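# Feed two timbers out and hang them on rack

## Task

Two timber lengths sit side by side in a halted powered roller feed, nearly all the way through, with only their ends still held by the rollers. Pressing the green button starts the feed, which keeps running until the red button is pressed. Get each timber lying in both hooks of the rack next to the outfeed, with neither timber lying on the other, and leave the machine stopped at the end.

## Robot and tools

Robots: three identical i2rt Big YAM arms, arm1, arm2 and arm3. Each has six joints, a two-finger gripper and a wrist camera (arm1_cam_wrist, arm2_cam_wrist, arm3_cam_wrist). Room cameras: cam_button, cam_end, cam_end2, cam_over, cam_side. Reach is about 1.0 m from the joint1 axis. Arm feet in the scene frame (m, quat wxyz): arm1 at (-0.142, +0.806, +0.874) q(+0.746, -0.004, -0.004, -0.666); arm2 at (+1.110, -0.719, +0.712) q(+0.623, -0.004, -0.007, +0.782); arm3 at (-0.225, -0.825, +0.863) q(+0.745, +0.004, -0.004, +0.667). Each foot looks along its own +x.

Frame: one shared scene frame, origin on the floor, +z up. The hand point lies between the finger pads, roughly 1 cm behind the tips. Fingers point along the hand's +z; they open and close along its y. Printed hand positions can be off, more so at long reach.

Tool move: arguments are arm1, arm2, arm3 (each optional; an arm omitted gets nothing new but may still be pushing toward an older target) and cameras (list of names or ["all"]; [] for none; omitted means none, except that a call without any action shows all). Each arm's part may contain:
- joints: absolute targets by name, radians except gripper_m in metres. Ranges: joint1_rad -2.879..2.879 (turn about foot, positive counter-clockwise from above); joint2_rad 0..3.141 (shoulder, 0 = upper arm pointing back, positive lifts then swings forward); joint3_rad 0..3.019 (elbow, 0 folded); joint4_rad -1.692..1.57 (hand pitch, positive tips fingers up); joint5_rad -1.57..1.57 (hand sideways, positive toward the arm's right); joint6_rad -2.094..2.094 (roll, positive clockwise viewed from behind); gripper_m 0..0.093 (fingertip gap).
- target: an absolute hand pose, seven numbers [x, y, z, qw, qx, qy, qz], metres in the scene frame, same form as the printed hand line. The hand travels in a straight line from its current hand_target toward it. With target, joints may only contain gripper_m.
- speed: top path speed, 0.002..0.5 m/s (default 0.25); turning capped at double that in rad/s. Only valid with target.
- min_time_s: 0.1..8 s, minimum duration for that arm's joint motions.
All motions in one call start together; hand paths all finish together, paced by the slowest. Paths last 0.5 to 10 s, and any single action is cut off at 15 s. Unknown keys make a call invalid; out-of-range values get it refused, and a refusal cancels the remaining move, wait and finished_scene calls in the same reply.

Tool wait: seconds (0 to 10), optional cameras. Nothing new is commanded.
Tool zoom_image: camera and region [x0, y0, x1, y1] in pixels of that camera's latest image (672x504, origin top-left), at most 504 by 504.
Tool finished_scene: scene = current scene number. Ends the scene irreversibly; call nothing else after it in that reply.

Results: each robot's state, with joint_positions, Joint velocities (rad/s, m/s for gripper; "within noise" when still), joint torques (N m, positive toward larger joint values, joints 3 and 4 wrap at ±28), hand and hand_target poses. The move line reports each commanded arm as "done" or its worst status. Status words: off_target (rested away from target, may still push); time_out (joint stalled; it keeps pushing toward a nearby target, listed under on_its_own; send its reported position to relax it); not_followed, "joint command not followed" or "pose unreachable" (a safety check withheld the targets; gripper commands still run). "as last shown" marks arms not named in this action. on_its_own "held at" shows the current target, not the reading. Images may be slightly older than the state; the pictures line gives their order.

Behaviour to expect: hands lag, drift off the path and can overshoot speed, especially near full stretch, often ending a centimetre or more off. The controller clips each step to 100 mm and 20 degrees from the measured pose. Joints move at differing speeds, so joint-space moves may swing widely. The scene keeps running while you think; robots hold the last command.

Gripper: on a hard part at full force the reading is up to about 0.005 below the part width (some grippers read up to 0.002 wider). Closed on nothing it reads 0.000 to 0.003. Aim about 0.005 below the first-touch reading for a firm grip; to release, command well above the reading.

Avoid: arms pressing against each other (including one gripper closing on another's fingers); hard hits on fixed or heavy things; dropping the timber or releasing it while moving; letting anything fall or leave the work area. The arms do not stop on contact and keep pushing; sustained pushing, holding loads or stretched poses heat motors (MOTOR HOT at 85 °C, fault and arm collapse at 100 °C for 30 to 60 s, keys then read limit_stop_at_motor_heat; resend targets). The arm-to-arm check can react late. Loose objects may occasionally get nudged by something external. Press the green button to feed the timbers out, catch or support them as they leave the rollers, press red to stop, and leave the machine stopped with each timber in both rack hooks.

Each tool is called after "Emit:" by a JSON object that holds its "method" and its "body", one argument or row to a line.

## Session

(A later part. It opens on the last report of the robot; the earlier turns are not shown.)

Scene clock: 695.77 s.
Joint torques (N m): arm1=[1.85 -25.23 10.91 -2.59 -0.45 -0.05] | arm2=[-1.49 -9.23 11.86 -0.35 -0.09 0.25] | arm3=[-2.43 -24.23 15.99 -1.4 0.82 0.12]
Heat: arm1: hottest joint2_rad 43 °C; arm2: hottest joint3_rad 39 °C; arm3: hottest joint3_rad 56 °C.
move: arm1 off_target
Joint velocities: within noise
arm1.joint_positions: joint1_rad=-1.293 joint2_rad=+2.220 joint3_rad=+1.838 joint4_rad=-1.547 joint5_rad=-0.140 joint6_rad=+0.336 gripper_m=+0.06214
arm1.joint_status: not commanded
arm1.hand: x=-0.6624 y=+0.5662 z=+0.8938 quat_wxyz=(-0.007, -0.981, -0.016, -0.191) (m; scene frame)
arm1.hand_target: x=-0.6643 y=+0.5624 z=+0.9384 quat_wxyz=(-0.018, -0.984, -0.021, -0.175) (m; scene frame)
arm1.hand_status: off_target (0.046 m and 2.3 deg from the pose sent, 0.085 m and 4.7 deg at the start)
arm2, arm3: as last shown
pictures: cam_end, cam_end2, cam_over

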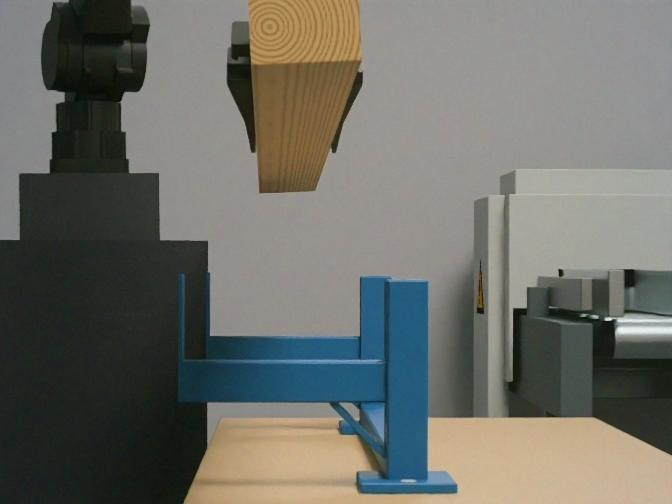

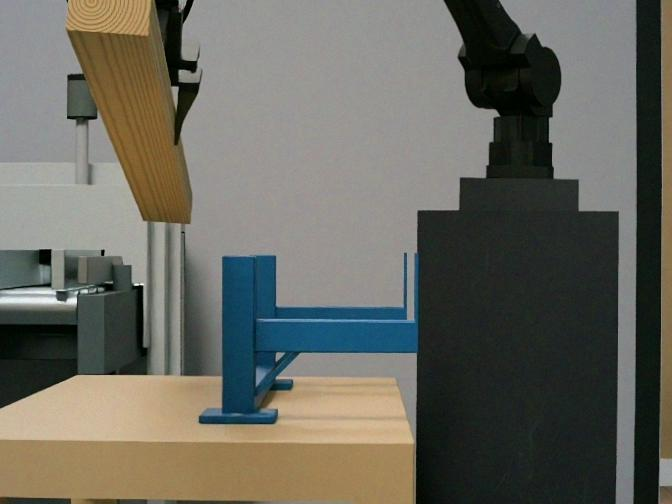

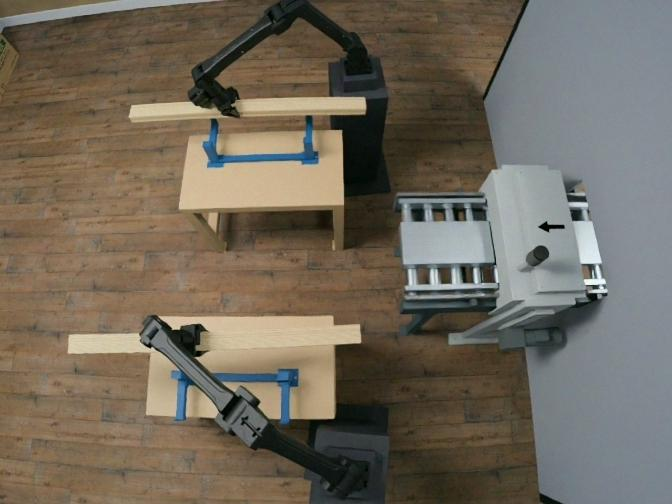

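Emit:
{"method": "move", "body": {
  "arm1": {"target":[-0.664,0.572,0.83,-0.0182,-0.9833,-0.0214,-0.175],"speed":0.1},
  "arm3": {"target":[-0.685,-0.592,0.96,-0.052,0.9596,-0.0285,0.278],"speed":0.1},
  "cameras": ["cam_end","cam_end2","cam_over"]
}}

Emit:
{"method": "zoom_image", "body": {
  "camera": "cam_end2",
  "region": [50, 0, 450, 450]
}}

Emit:
{"method": "zoom_image", "body": {
  "camera": "cam_end",
  "region": [100, 0, 500, 450]
}}

Scene clock: 733.37 s.
Joint torques (N m): arm1=[-0.15 -23.53 9.58 -1.18 -0.34 -0.07] | arm2=[-1.49 -9.23 11.86 -0.35 -0.09 0.26] | arm3=[-1.9 -22.77 8.47 -1.78 0.44 0.14]
Heat: arm1: hottest joint2_rad 44 °C; arm2: hottest joint3_rad 39 °C; arm3: hottest joint3_rad 58 °C.
move: arm1 off_target; arm3 off_target
Joint velocities: within noise
arm1.joint_positions: joint1_rad=-1.297 joint2_rad=+2.313 joint3_rad=+1.730 joint4_rad=-1.355 joint5_rad=-0.137 joint6_rad=+0.321 gripper_m=+0.06214
arm1.joint_status: not commanded
arm1.hand: x=-0.6497 y=+0.5732 z=+0.7992 quat_wxyz=(-0.006, -0.981, -0.021, -0.195) (m; scene frame)
arm1.hand_target: x=-0.6633 y=+0.5722 z=+0.8295 quat_wxyz=(-0.018, -0.984, -0.022, -0.175) (m; scene frame)
arm1.hand_status: off_target (0.034 m and 2.7 deg from the pose sent, 0.064 m and 2.4 deg at the start)
arm2: as last shown
arm3.joint_positions: joint1_rad=+1.301 joint2_rad=+2.139 joint3_rad=+1.707 joint4_rad=-1.657 joint5_rad=+0.259 joint6_rad=-0.272 gripper_m=+0.06377
arm3.joint_status: not commanded
arm3.hand: x=-0.6814 y=-0.5940 z=+0.9080 quat_wxyz=(-0.043, +0.959, -0.021, +0.281) (m; scene frame)
arm3.hand_target: x=-0.6833 y=-0.5925 z=+0.9571 quat_wxyz=(-0.059, +0.964, -0.026, +0.257) (m; scene frame)
arm3.hand_status: off_target (0.052 m and 1.4 deg from the pose sent, 0.208 m and 9.9 deg at the start; a joint's target at an end of its range on 55 of 89 steps)
pictures: cam_end, cam_end2, cam_over

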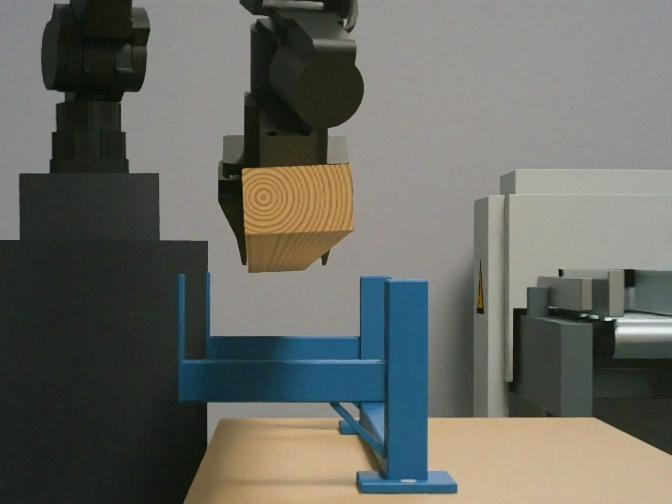

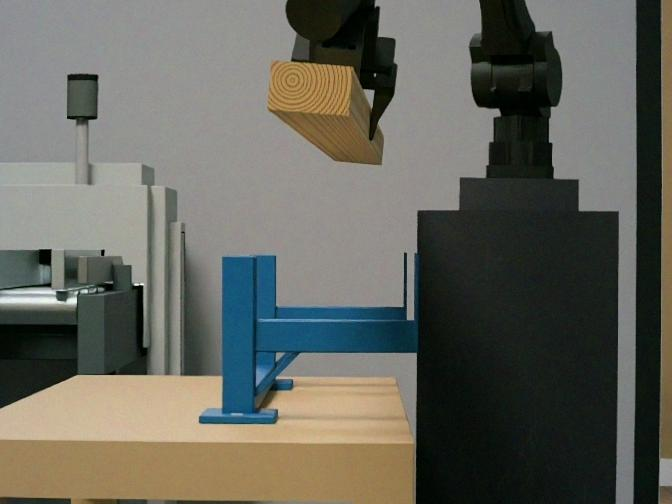

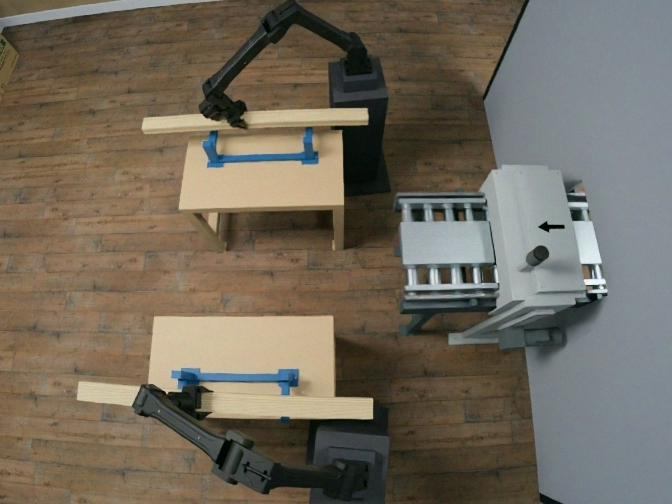

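Scaled by 1.120 from the camera's 672x504 image, which has a finer 960x720 frame.

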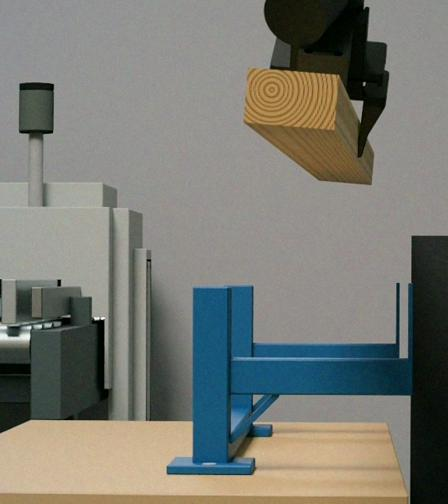

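Scaled by 1.120 from the camera's 672x504 image, which has a finer 960x720 frame.

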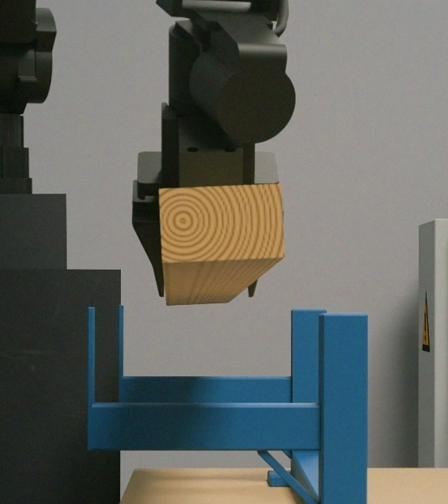

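Emit:
{"method": "move", "body": {
  "arm1": {"target":[-0.664,0.571,0.755,-0.0182,-0.9833,-0.0214,-0.175],"speed":0.1},
  "arm3": {"target":[-0.685,-0.592,0.815,-0.063,0.9646,-0.0117,0.256],"speed":0.12},
  "cameras": ["cam_end","cam_end2","cam_over"]
}}

Emit:
{"method": "zoom_image", "body": {
  "camera": "cam_end2",
  "region": [50, 50, 450, 500]
}}

Emit:
{"method": "zoom_image", "body": {
  "camera": "cam_end",
  "region": [100, 50, 500, 500]
}}

Scene clock: 751.93 s.
Joint torques (N m): arm1=[0.09 -23.53 8.79 -1.07 -0.34 -0.07] | arm2=[-1.49 -9.29 11.86 -0.34 -0.09 0.25] | arm3=[-1.32 -20.42 7.21 -1.36 0.6 -0.08]
Heat: arm1: hottest joint2_rad 43 °C; arm2: hottest joint3_rad 39 °C; arm3: hottest joint3_rad 53 °C.
move: arm1 off_target; arm3 off_target
Joint velocities: within noise
arm1.joint_positions: joint1_rad=-1.297 joint2_rad=+2.424 joint3_rad=+1.721 joint4_rad=-1.237 joint5_rad=-0.137 joint6_rad=+0.321 gripper_m=+0.06214
arm1.joint_status: not commanded
arm1.hand: x=-0.6463 y=+0.5738 z=+0.7278 quat_wxyz=(-0.006, -0.981, -0.021, -0.195) (m; scene frame)
arm1.hand_target: x=-0.6634 y=+0.5712 z=+0.7548 quat_wxyz=(-0.018, -0.984, -0.021, -0.175) (m; scene frame)
arm1.hand_status: off_target (0.033 m and 2.7 deg from the pose sent, 0.047 m and 2.7 deg at the start)
arm2.joint_positions: joint1_rad=+0.010 joint2_rad=+1.285 joint3_rad=+1.011 joint4_rad=-1.357 joint5_rad=-0.014 joint6_rad=-0.184 gripper_m=+0.00050
arm2.joint_status: not commanded
arm2.hand: x=+1.0288 y=-0.3962 z=+0.8751 quat_wxyz=(+0.019, +0.838, -0.545, +0.021) (m; scene frame)
arm2.hand_target: x=+1.0204 y=-0.3812 z=+0.8998 quat_wxyz=(+0.000, +0.839, -0.545, +0.000) (m; scene frame)
arm2.hand_status: not commanded
arm3.joint_positions: joint1_rad=+1.301 joint2_rad=+2.278 joint3_rad=+1.597 joint4_rad=-1.375 joint5_rad=+0.265 joint6_rad=-0.274 gripper_m=+0.06377
arm3.joint_status: not commanded
arm3.hand: x=-0.6750 y=-0.5940 z=+0.7851 quat_wxyz=(-0.051, +0.962, -0.022, +0.267) (m; scene frame)
arm3.hand_target: x=-0.6845 y=-0.5922 z=+0.8143 quat_wxyz=(-0.063, +0.965, -0.012, +0.256) (m; scene frame)
arm3.hand_status: off_target (0.032 m and 2.2 deg from the pose sent, 0.093 m and 3.9 deg at the start)
pictures: cam_end, cam_end2, cam_over

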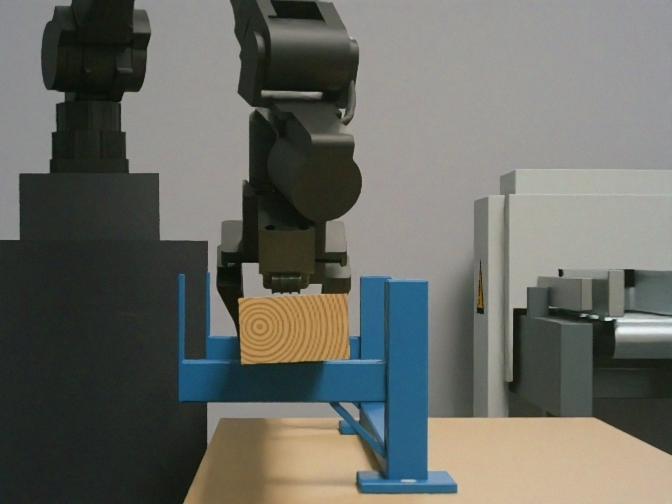

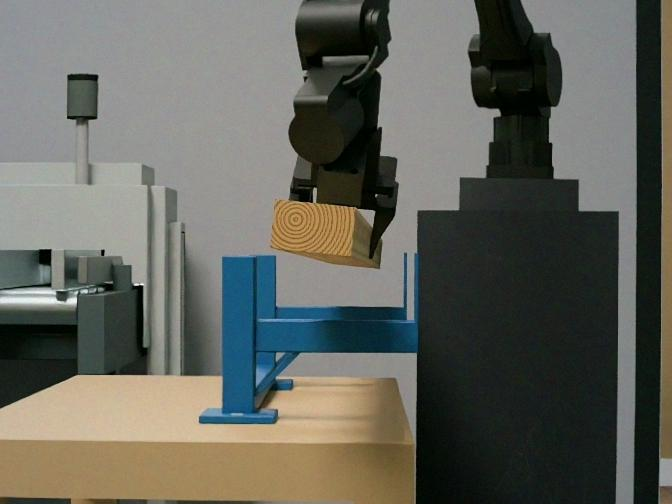

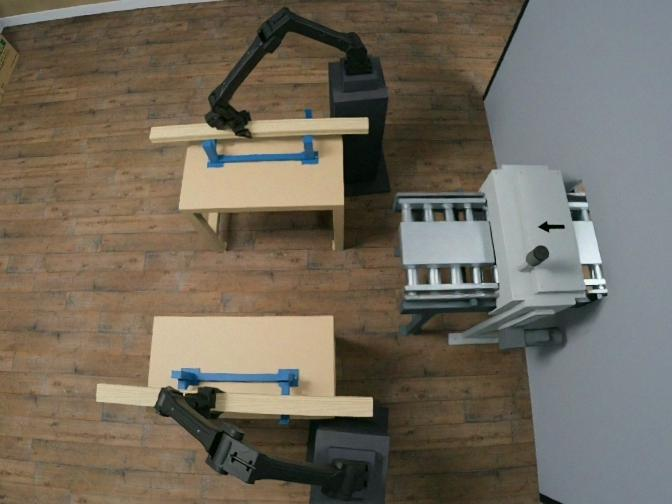

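Scaled by 1.120 from the camera's 672x504 image, which has a finer 960x720 frame.

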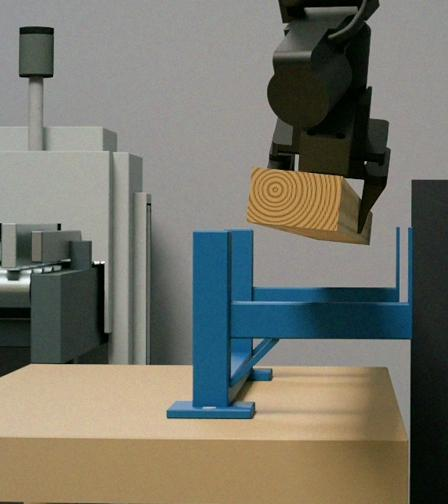

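Scaled by 1.120 from the camera's 672x504 image, which has a finer 960x720 frame.

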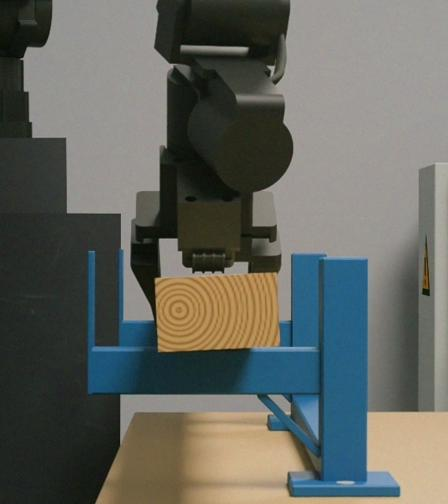

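Emit:
{"method": "move", "body": {
  "arm1": {"target":[-0.664,0.571,0.738,-0.0182,-0.9833,-0.0214,-0.175],"speed":0.05},
  "arm3": {"target":[-0.685,-0.592,0.768,-0.02,0.9655,-0.012,0.256],"speed":0.1},
  "cameras": ["cam_end","cam_end2","cam_over"]
}}

Emit:
{"method": "zoom_image", "body": {
  "camera": "cam_end2",
  "region": [50, 50, 450, 500]
}}

Emit:
{"method": "zoom_image", "body": {
  "camera": "cam_end",
  "region": [100, 50, 500, 500]
}}

Scene clock: 764.43 s.
Joint torques (N m): arm1=[0.15 -22.24 9.09 -0.43 -0.33 -0.06] | arm2=[-1.55 -9.23 11.86 -0.34 -0.09 0.25] | arm3=[-2.84 -20.95 8.09 -1.61 0.29 -0.07]
Heat: arm1: hottest joint2_rad 40 °C; arm2: hottest joint3_rad 40 °C; arm3: hottest joint3_rad 50 °C.
move: arm1 off_target; arm3 off_target
Joint velocities: within noise
arm1.joint_positions: joint1_rad=-1.298 joint2_rad=+2.432 joint3_rad=+1.721 joint4_rad=-1.227 joint5_rad=-0.137 joint6_rad=+0.319 gripper_m=+0.06213
arm1.joint_status: not commanded
arm1.hand: x=-0.6464 y=+0.5743 z=+0.7222 quat_wxyz=(-0.006, -0.981, -0.022, -0.195) (m; scene frame)
arm1.hand_target: x=-0.6637 y=+0.5713 z=+0.7382 quat_wxyz=(-0.018, -0.984, -0.021, -0.175) (m; scene frame)
arm1.hand_status: off_target (0.024 m and 2.7 deg from the pose sent, 0.021 m and 2.7 deg at the start)
arm2: as last shown
arm3.joint_positions: joint1_rad=+1.297 joint2_rad=+2.372 joint3_rad=+1.597 joint4_rad=-1.324 joint5_rad=+0.204 joint6_rad=-0.311 gripper_m=+0.06377
arm3.joint_status: not commanded
arm3.hand: x=-0.6665 y=-0.6063 z=+0.7321 quat_wxyz=(-0.010, +0.961, -0.010, +0.278) (m; scene frame)
arm3.hand_target: x=-0.6837 y=-0.5926 z=+0.7674 quat_wxyz=(-0.020, +0.966, -0.012, +0.256) (m; scene frame)
arm3.hand_status: off_target (0.043 m and 2.8 deg from the pose sent, 0.020 m and 3.9 deg at the start)
pictures: cam_end, cam_end2, cam_over

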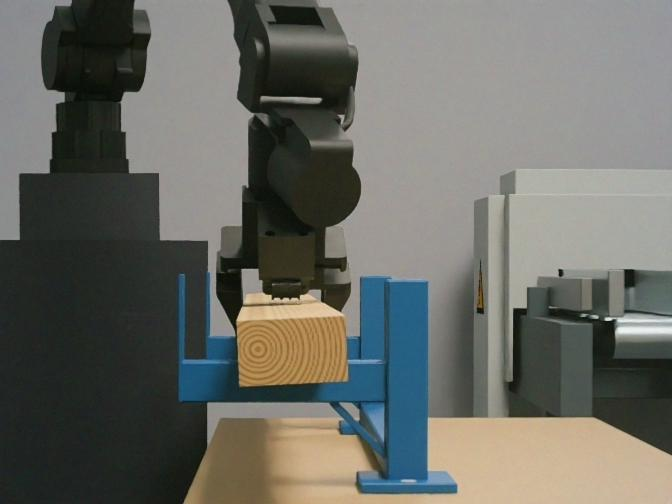

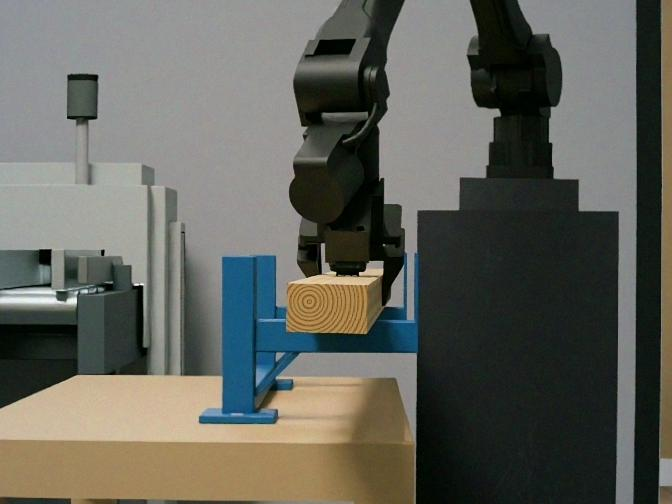

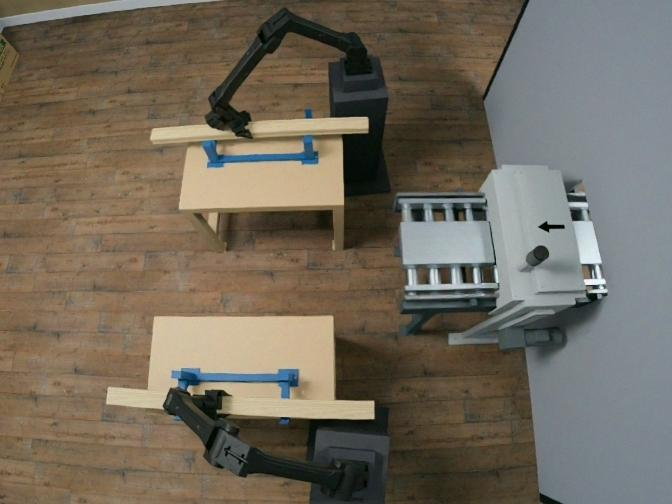

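Scaled by 1.120 from the camera's 672x504 image, which has a finer 960x720 frame.

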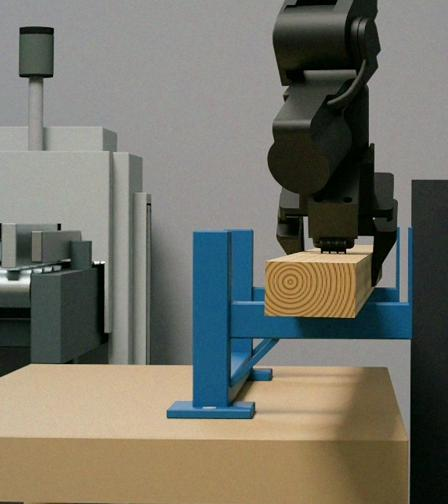

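Scaled by 1.120 from the camera's 672x504 image, which has a finer 960x720 frame.

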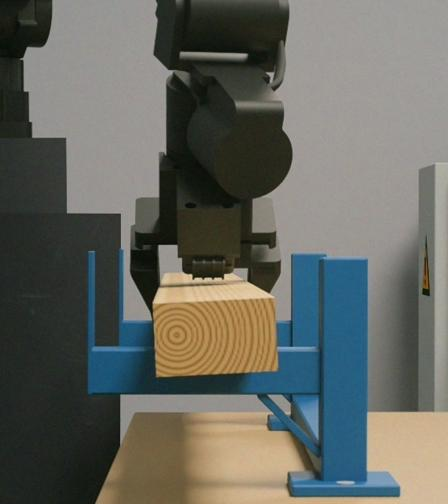

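Emit:
{"method": "move", "body": {
  "arm1": {"target":[-0.664,0.571,0.725,-0.0182,-0.9833,-0.0214,-0.175],"speed":0.05},
  "arm3": {"target":[-0.685,-0.592,0.750,-0.02,0.9655,-0.012,0.256],"speed":0.05},
  "cameras": ["cam_end","cam_end2","cam_over","cam_side"]
}}

Emit:
{"method": "zoom_image", "body": {
  "camera": "cam_end2",
  "region": [50, 50, 450, 500]
}}

Emit:
{"method": "zoom_image", "body": {
  "camera": "cam_end",
  "region": [100, 50, 500, 500]
}}

Scene clock: 778.37 s.
Joint torques (N m): arm1=[-0.15 -20.66 9.39 0.24 -0.34 -0.05] | arm2=[-1.49 -9.23 11.86 -0.34 -0.09 0.25] | arm3=[-2.78 -18.84 8.42 -0.96 0.29 -0.05]
Heat: arm1: hottest joint2_rad 38 °C; arm2: hottest joint3_rad 40 °C; arm3: hottest joint3_rad 48 °C.
move: arm1 off_target; arm3 off_target
Joint velocities: within noise
arm1.joint_positions: joint1_rad=-1.298 joint2_rad=+2.433 joint3_rad=+1.721 joint4_rad=-1.223 joint5_rad=-0.137 joint6_rad=+0.319 gripper_m=+0.06213
arm1.joint_status: not commanded
arm1.hand: x=-0.6470 y=+0.5741 z=+0.7215 quat_wxyz=(-0.007, -0.981, -0.022, -0.193) (m; scene frame)
arm1.hand_target: x=-0.6638 y=+0.5713 z=+0.7255 quat_wxyz=(-0.018, -0.984, -0.021, -0.175) (m; scene frame)
arm1.hand_status: off_target (0.018 m and 2.5 deg from the pose sent, 0.018 m and 2.7 deg at the start)
arm2: as last shown
arm3.joint_positions: joint1_rad=+1.297 joint2_rad=+2.373 joint3_rad=+1.597 joint4_rad=-1.314 joint5_rad=+0.204 joint6_rad=-0.311 gripper_m=+0.06377
arm3.joint_status: not commanded
arm3.hand: x=-0.6681 y=-0.6057 z=+0.7302 quat_wxyz=(-0.011, +0.962, -0.011, +0.274) (m; scene frame)
arm3.hand_target: x=-0.6842 y=-0.5923 z=+0.7503 quat_wxyz=(-0.020, +0.966, -0.012, +0.256) (m; scene frame)
arm3.hand_status: off_target (0.029 m and 2.3 deg from the pose sent, 0.029 m and 2.8 deg at the start)
pictures: cam_end, cam_end2, cam_over, cam_side

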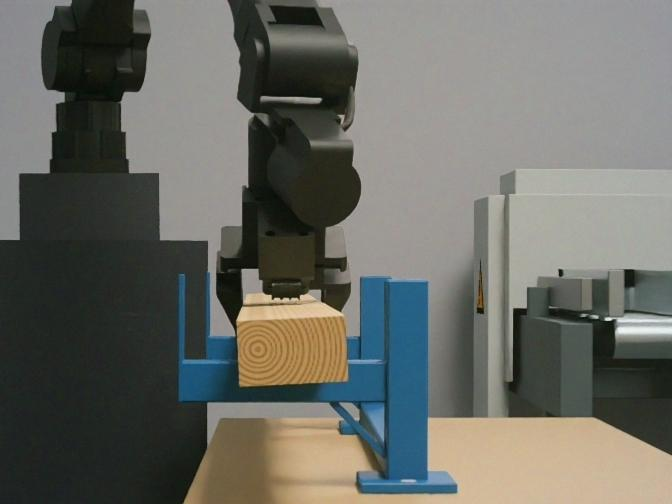

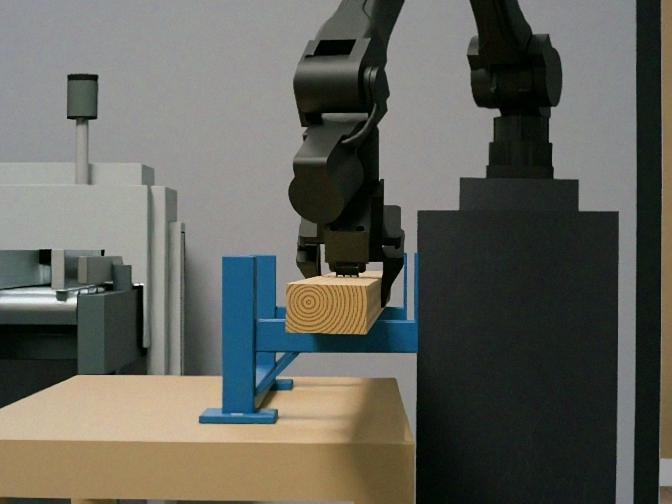

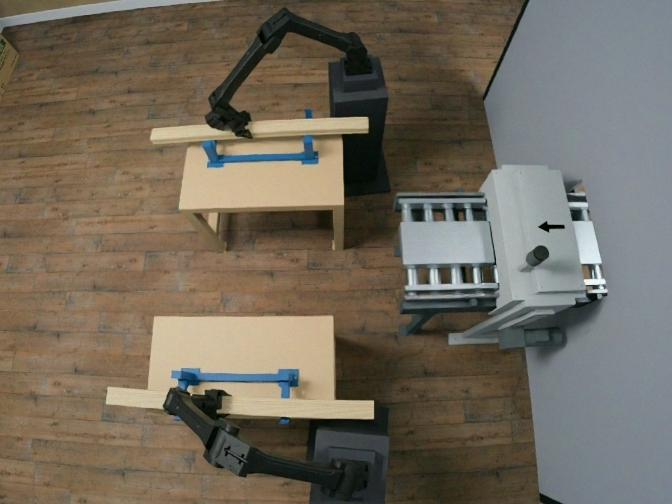

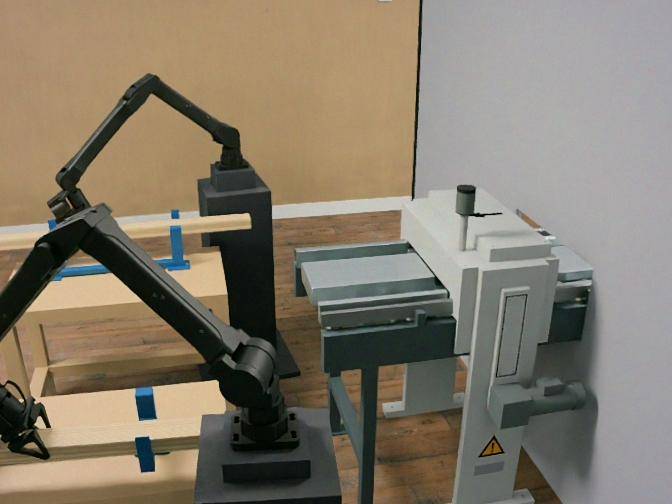

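Scaled by 1.120 from the camera's 672x504 image, which has a finer 960x720 frame.

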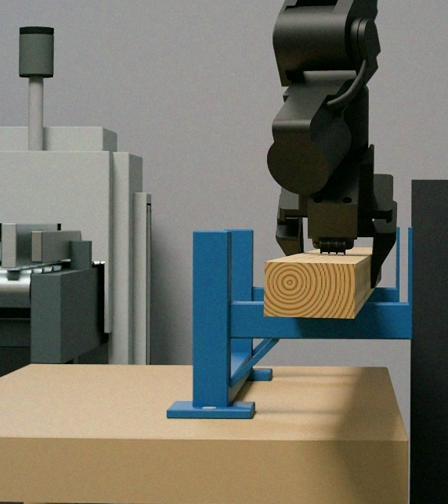

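Scaled by 1.120 from the camera's 672x504 image, which has a finer 960x720 frame.

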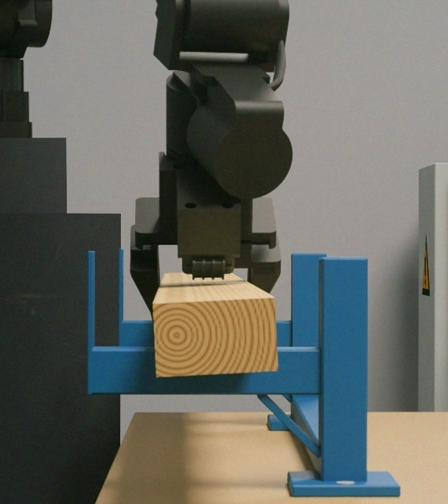

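Emit:
{"method": "move", "body": {
  "arm1": {"joints":{"gripper_m":0.08}},
  "arm3": {"joints":{"gripper_m":0.08}}
}}

Emit:
{"method": "move", "body": {
  "arm1": {"target":[-0.66,0.571,0.90,-0.0182,-0.9833,-0.0214,-0.175],"speed":0.12},
  "arm3": {"target":[-0.685,-0.600,0.90,-0.02,0.9655,-0.012,0.256],"speed":0.12},
  "cameras": ["all"]
}}

Scene clock: 784.03 s.
Joint torques (N m): arm1=[-0.32 -20.72 9.42 -0.05 -0.25 -0.06] | arm2=[-1.49 -9.29 11.86 -0.34 -0.09 0.25] | arm3=[-2.73 -17.44 8.12 -0.68 0.11 -0.04]
Heat: arm1: hottest joint2_rad 37 °C; arm2: hottest joint3_rad 40 °C; arm3: hottest joint3_rad 47 °C.
move: arm1 done; arm3 done
Joint velocities: within noise
arm1.joint_positions: joint1_rad=-1.298 joint2_rad=+2.433 joint3_rad=+1.722 joint4_rad=-1.217 joint5_rad=-0.140 joint6_rad=+0.319 gripper_m=+0.07994
arm1.joint_status: all done
arm1.hand: x=-0.6487 y=+0.5729 z=+0.7214 quat_wxyz=(-0.009, -0.981, -0.022, -0.190) (m; scene frame)
arm1.hand_target: x=-0.6636 y=+0.5714 z=+0.7254 quat_wxyz=(-0.018, -0.984, -0.021, -0.175) (m; scene frame)
arm1.hand_status: not commanded
arm2: as last shown
arm3.joint_positions: joint1_rad=+1.297 joint2_rad=+2.354 joint3_rad=+1.604 joint4_rad=-1.322 joint5_rad=+0.209 joint6_rad=-0.312 gripper_m=+0.07994
arm3.joint_status: all done
arm3.hand: x=-0.6739 y=-0.6023 z=+0.7416 quat_wxyz=(-0.017, +0.964, -0.011, +0.266) (m; scene frame)
arm3.hand_target: x=-0.6840 y=-0.5923 z=+0.7502 quat_wxyz=(-0.020, +0.966, -0.012, +0.256) (m; scene frame)
arm3.hand_status: not commanded
pictures: none

Scene clock: 786.17 s.
Joint torques (N m): arm1=[0.32 -19.9 11.89 -1.02 -0.24 -0.01] | arm2=[-1.49 -9.29 11.86 -0.34 -0.09 0.25] | arm3=[-1.96 -16.5 10.02 -0.76 -0.07 0.04]
Heat: arm1: hottest joint2_rad 37 °C; arm2: hottest joint3_rad 40 °C; arm3: hottest joint3_rad 47 °C.
move: arm1 off_target; arm3 off_target
Joint velocities: within noise
arm1.joint_positions: joint1_rad=-1.298 joint2_rad=+2.178 joint3_rad=+1.748 joint4_rad=-1.490 joint5_rad=-0.142 joint6_rad=+0.319 gripper_m=+0.07994
arm1.joint_status: not commanded
arm1.hand: x=-0.6484 y=+0.5747 z=+0.8880 quat_wxyz=(-0.012, -0.982, -0.022, -0.187) (m; scene frame)
arm1.hand_target: x=-0.6596 y=+0.5713 z=+0.9003 quat_wxyz=(-0.018, -0.984, -0.021, -0.175) (m; scene frame)
arm1.hand_status: off_target (0.017 m and 1.6 deg from the pose sent, 0.179 m and 2.0 deg at the start)
arm2: as last shown
arm3.joint_positions: joint1_rad=+1.297 joint2_rad=+2.126 joint3_rad=+1.636 joint4_rad=-1.590 joint5_rad=+0.209 joint6_rad=-0.312 gripper_m=+0.07996
arm3.joint_status: not commanded
arm3.hand: x=-0.6720 y=-0.6049 z=+0.8890 quat_wxyz=(-0.016, +0.963, -0.010, +0.270) (m; scene frame)
arm3.hand_target: x=-0.6845 y=-0.6002 z=+0.9002 quat_wxyz=(-0.020, +0.966, -0.012, +0.256) (m; scene frame)
arm3.hand_status: off_target (0.018 m and 1.7 deg from the pose sent, 0.159 m and 1.2 deg at the start)
pictures: arm1_cam_wrist, arm2_cam_wrist, arm3_cam_wrist, cam_button, cam_end, cam_end2, cam_over, cam_side

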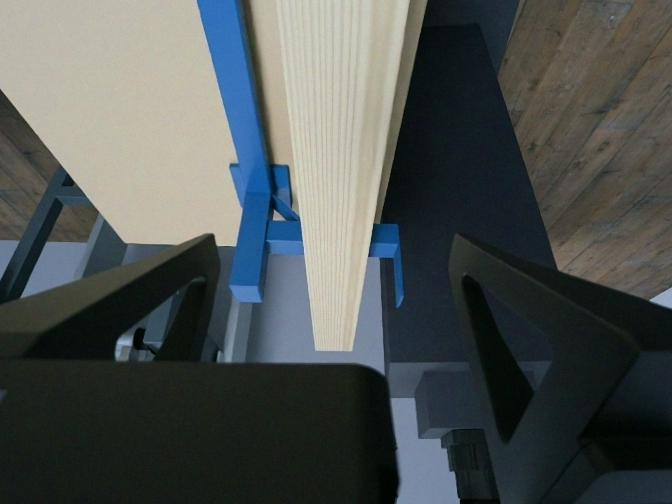

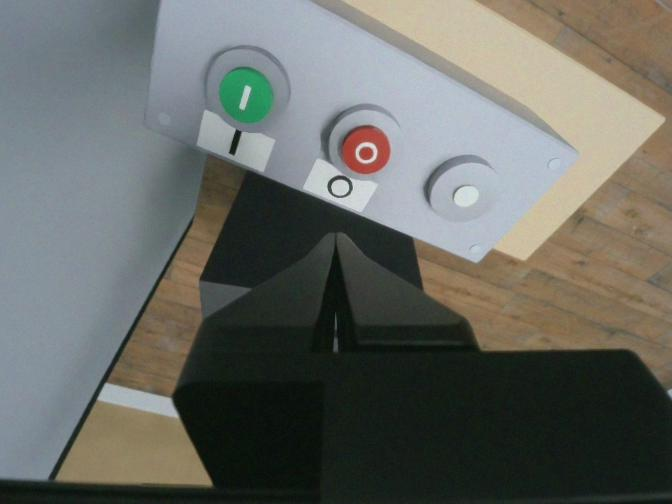

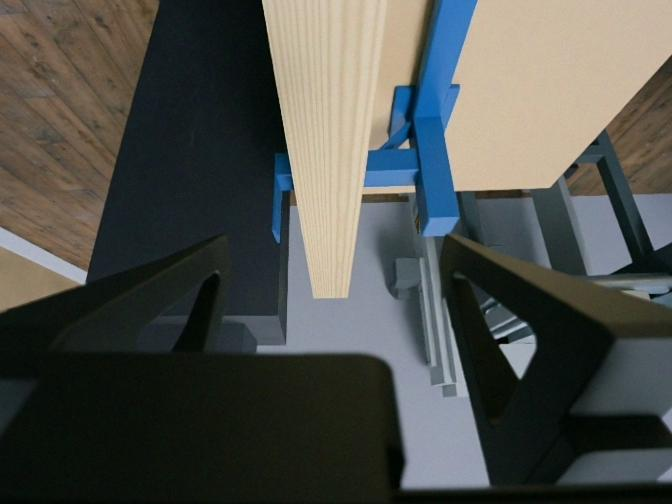

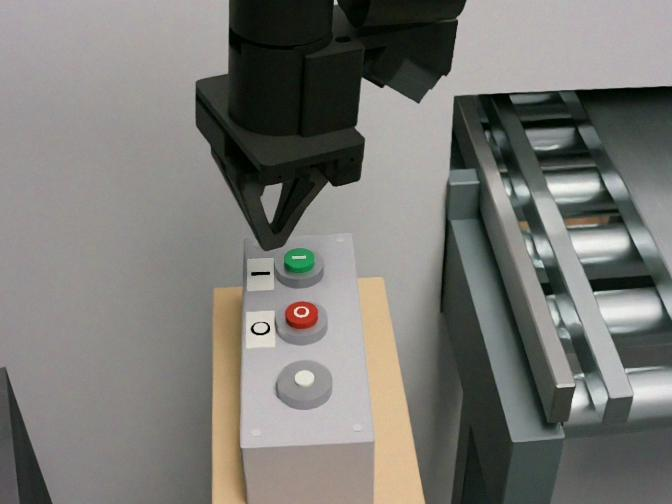

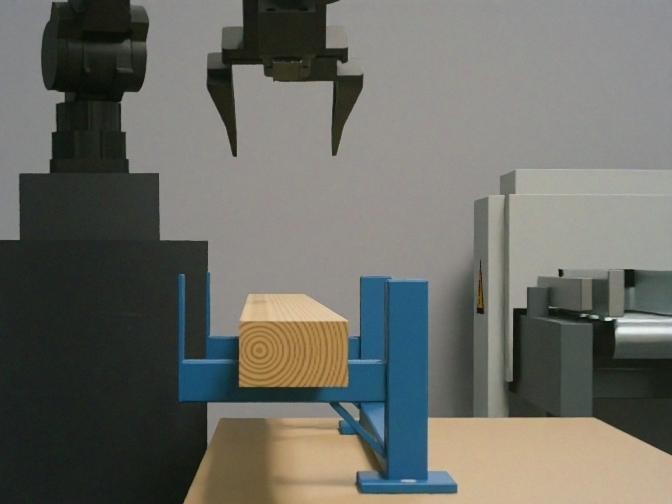

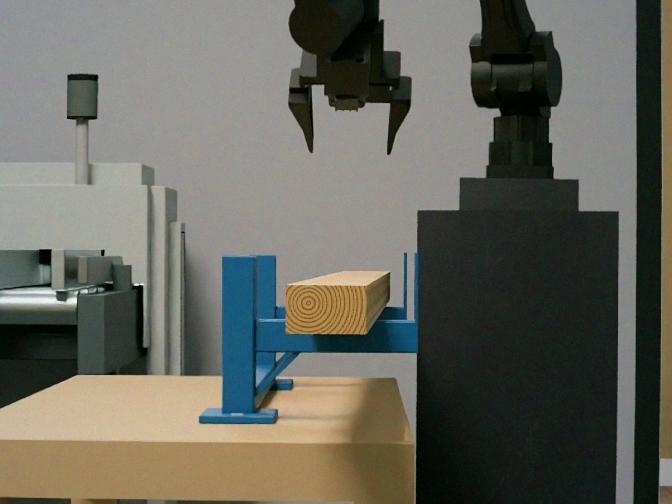

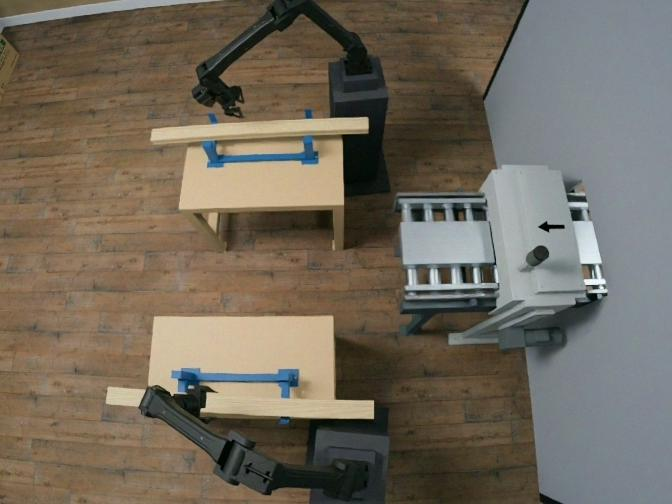

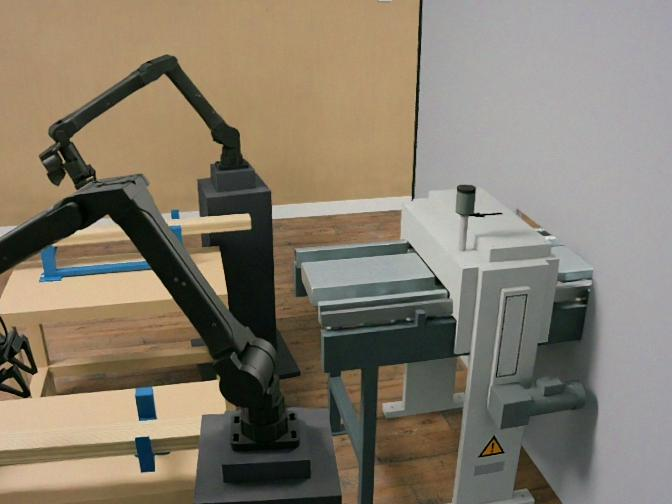

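Emit:
{"method": "finished_scene", "body": {
  "scene": 1
}}

The scene is finished: the task was done.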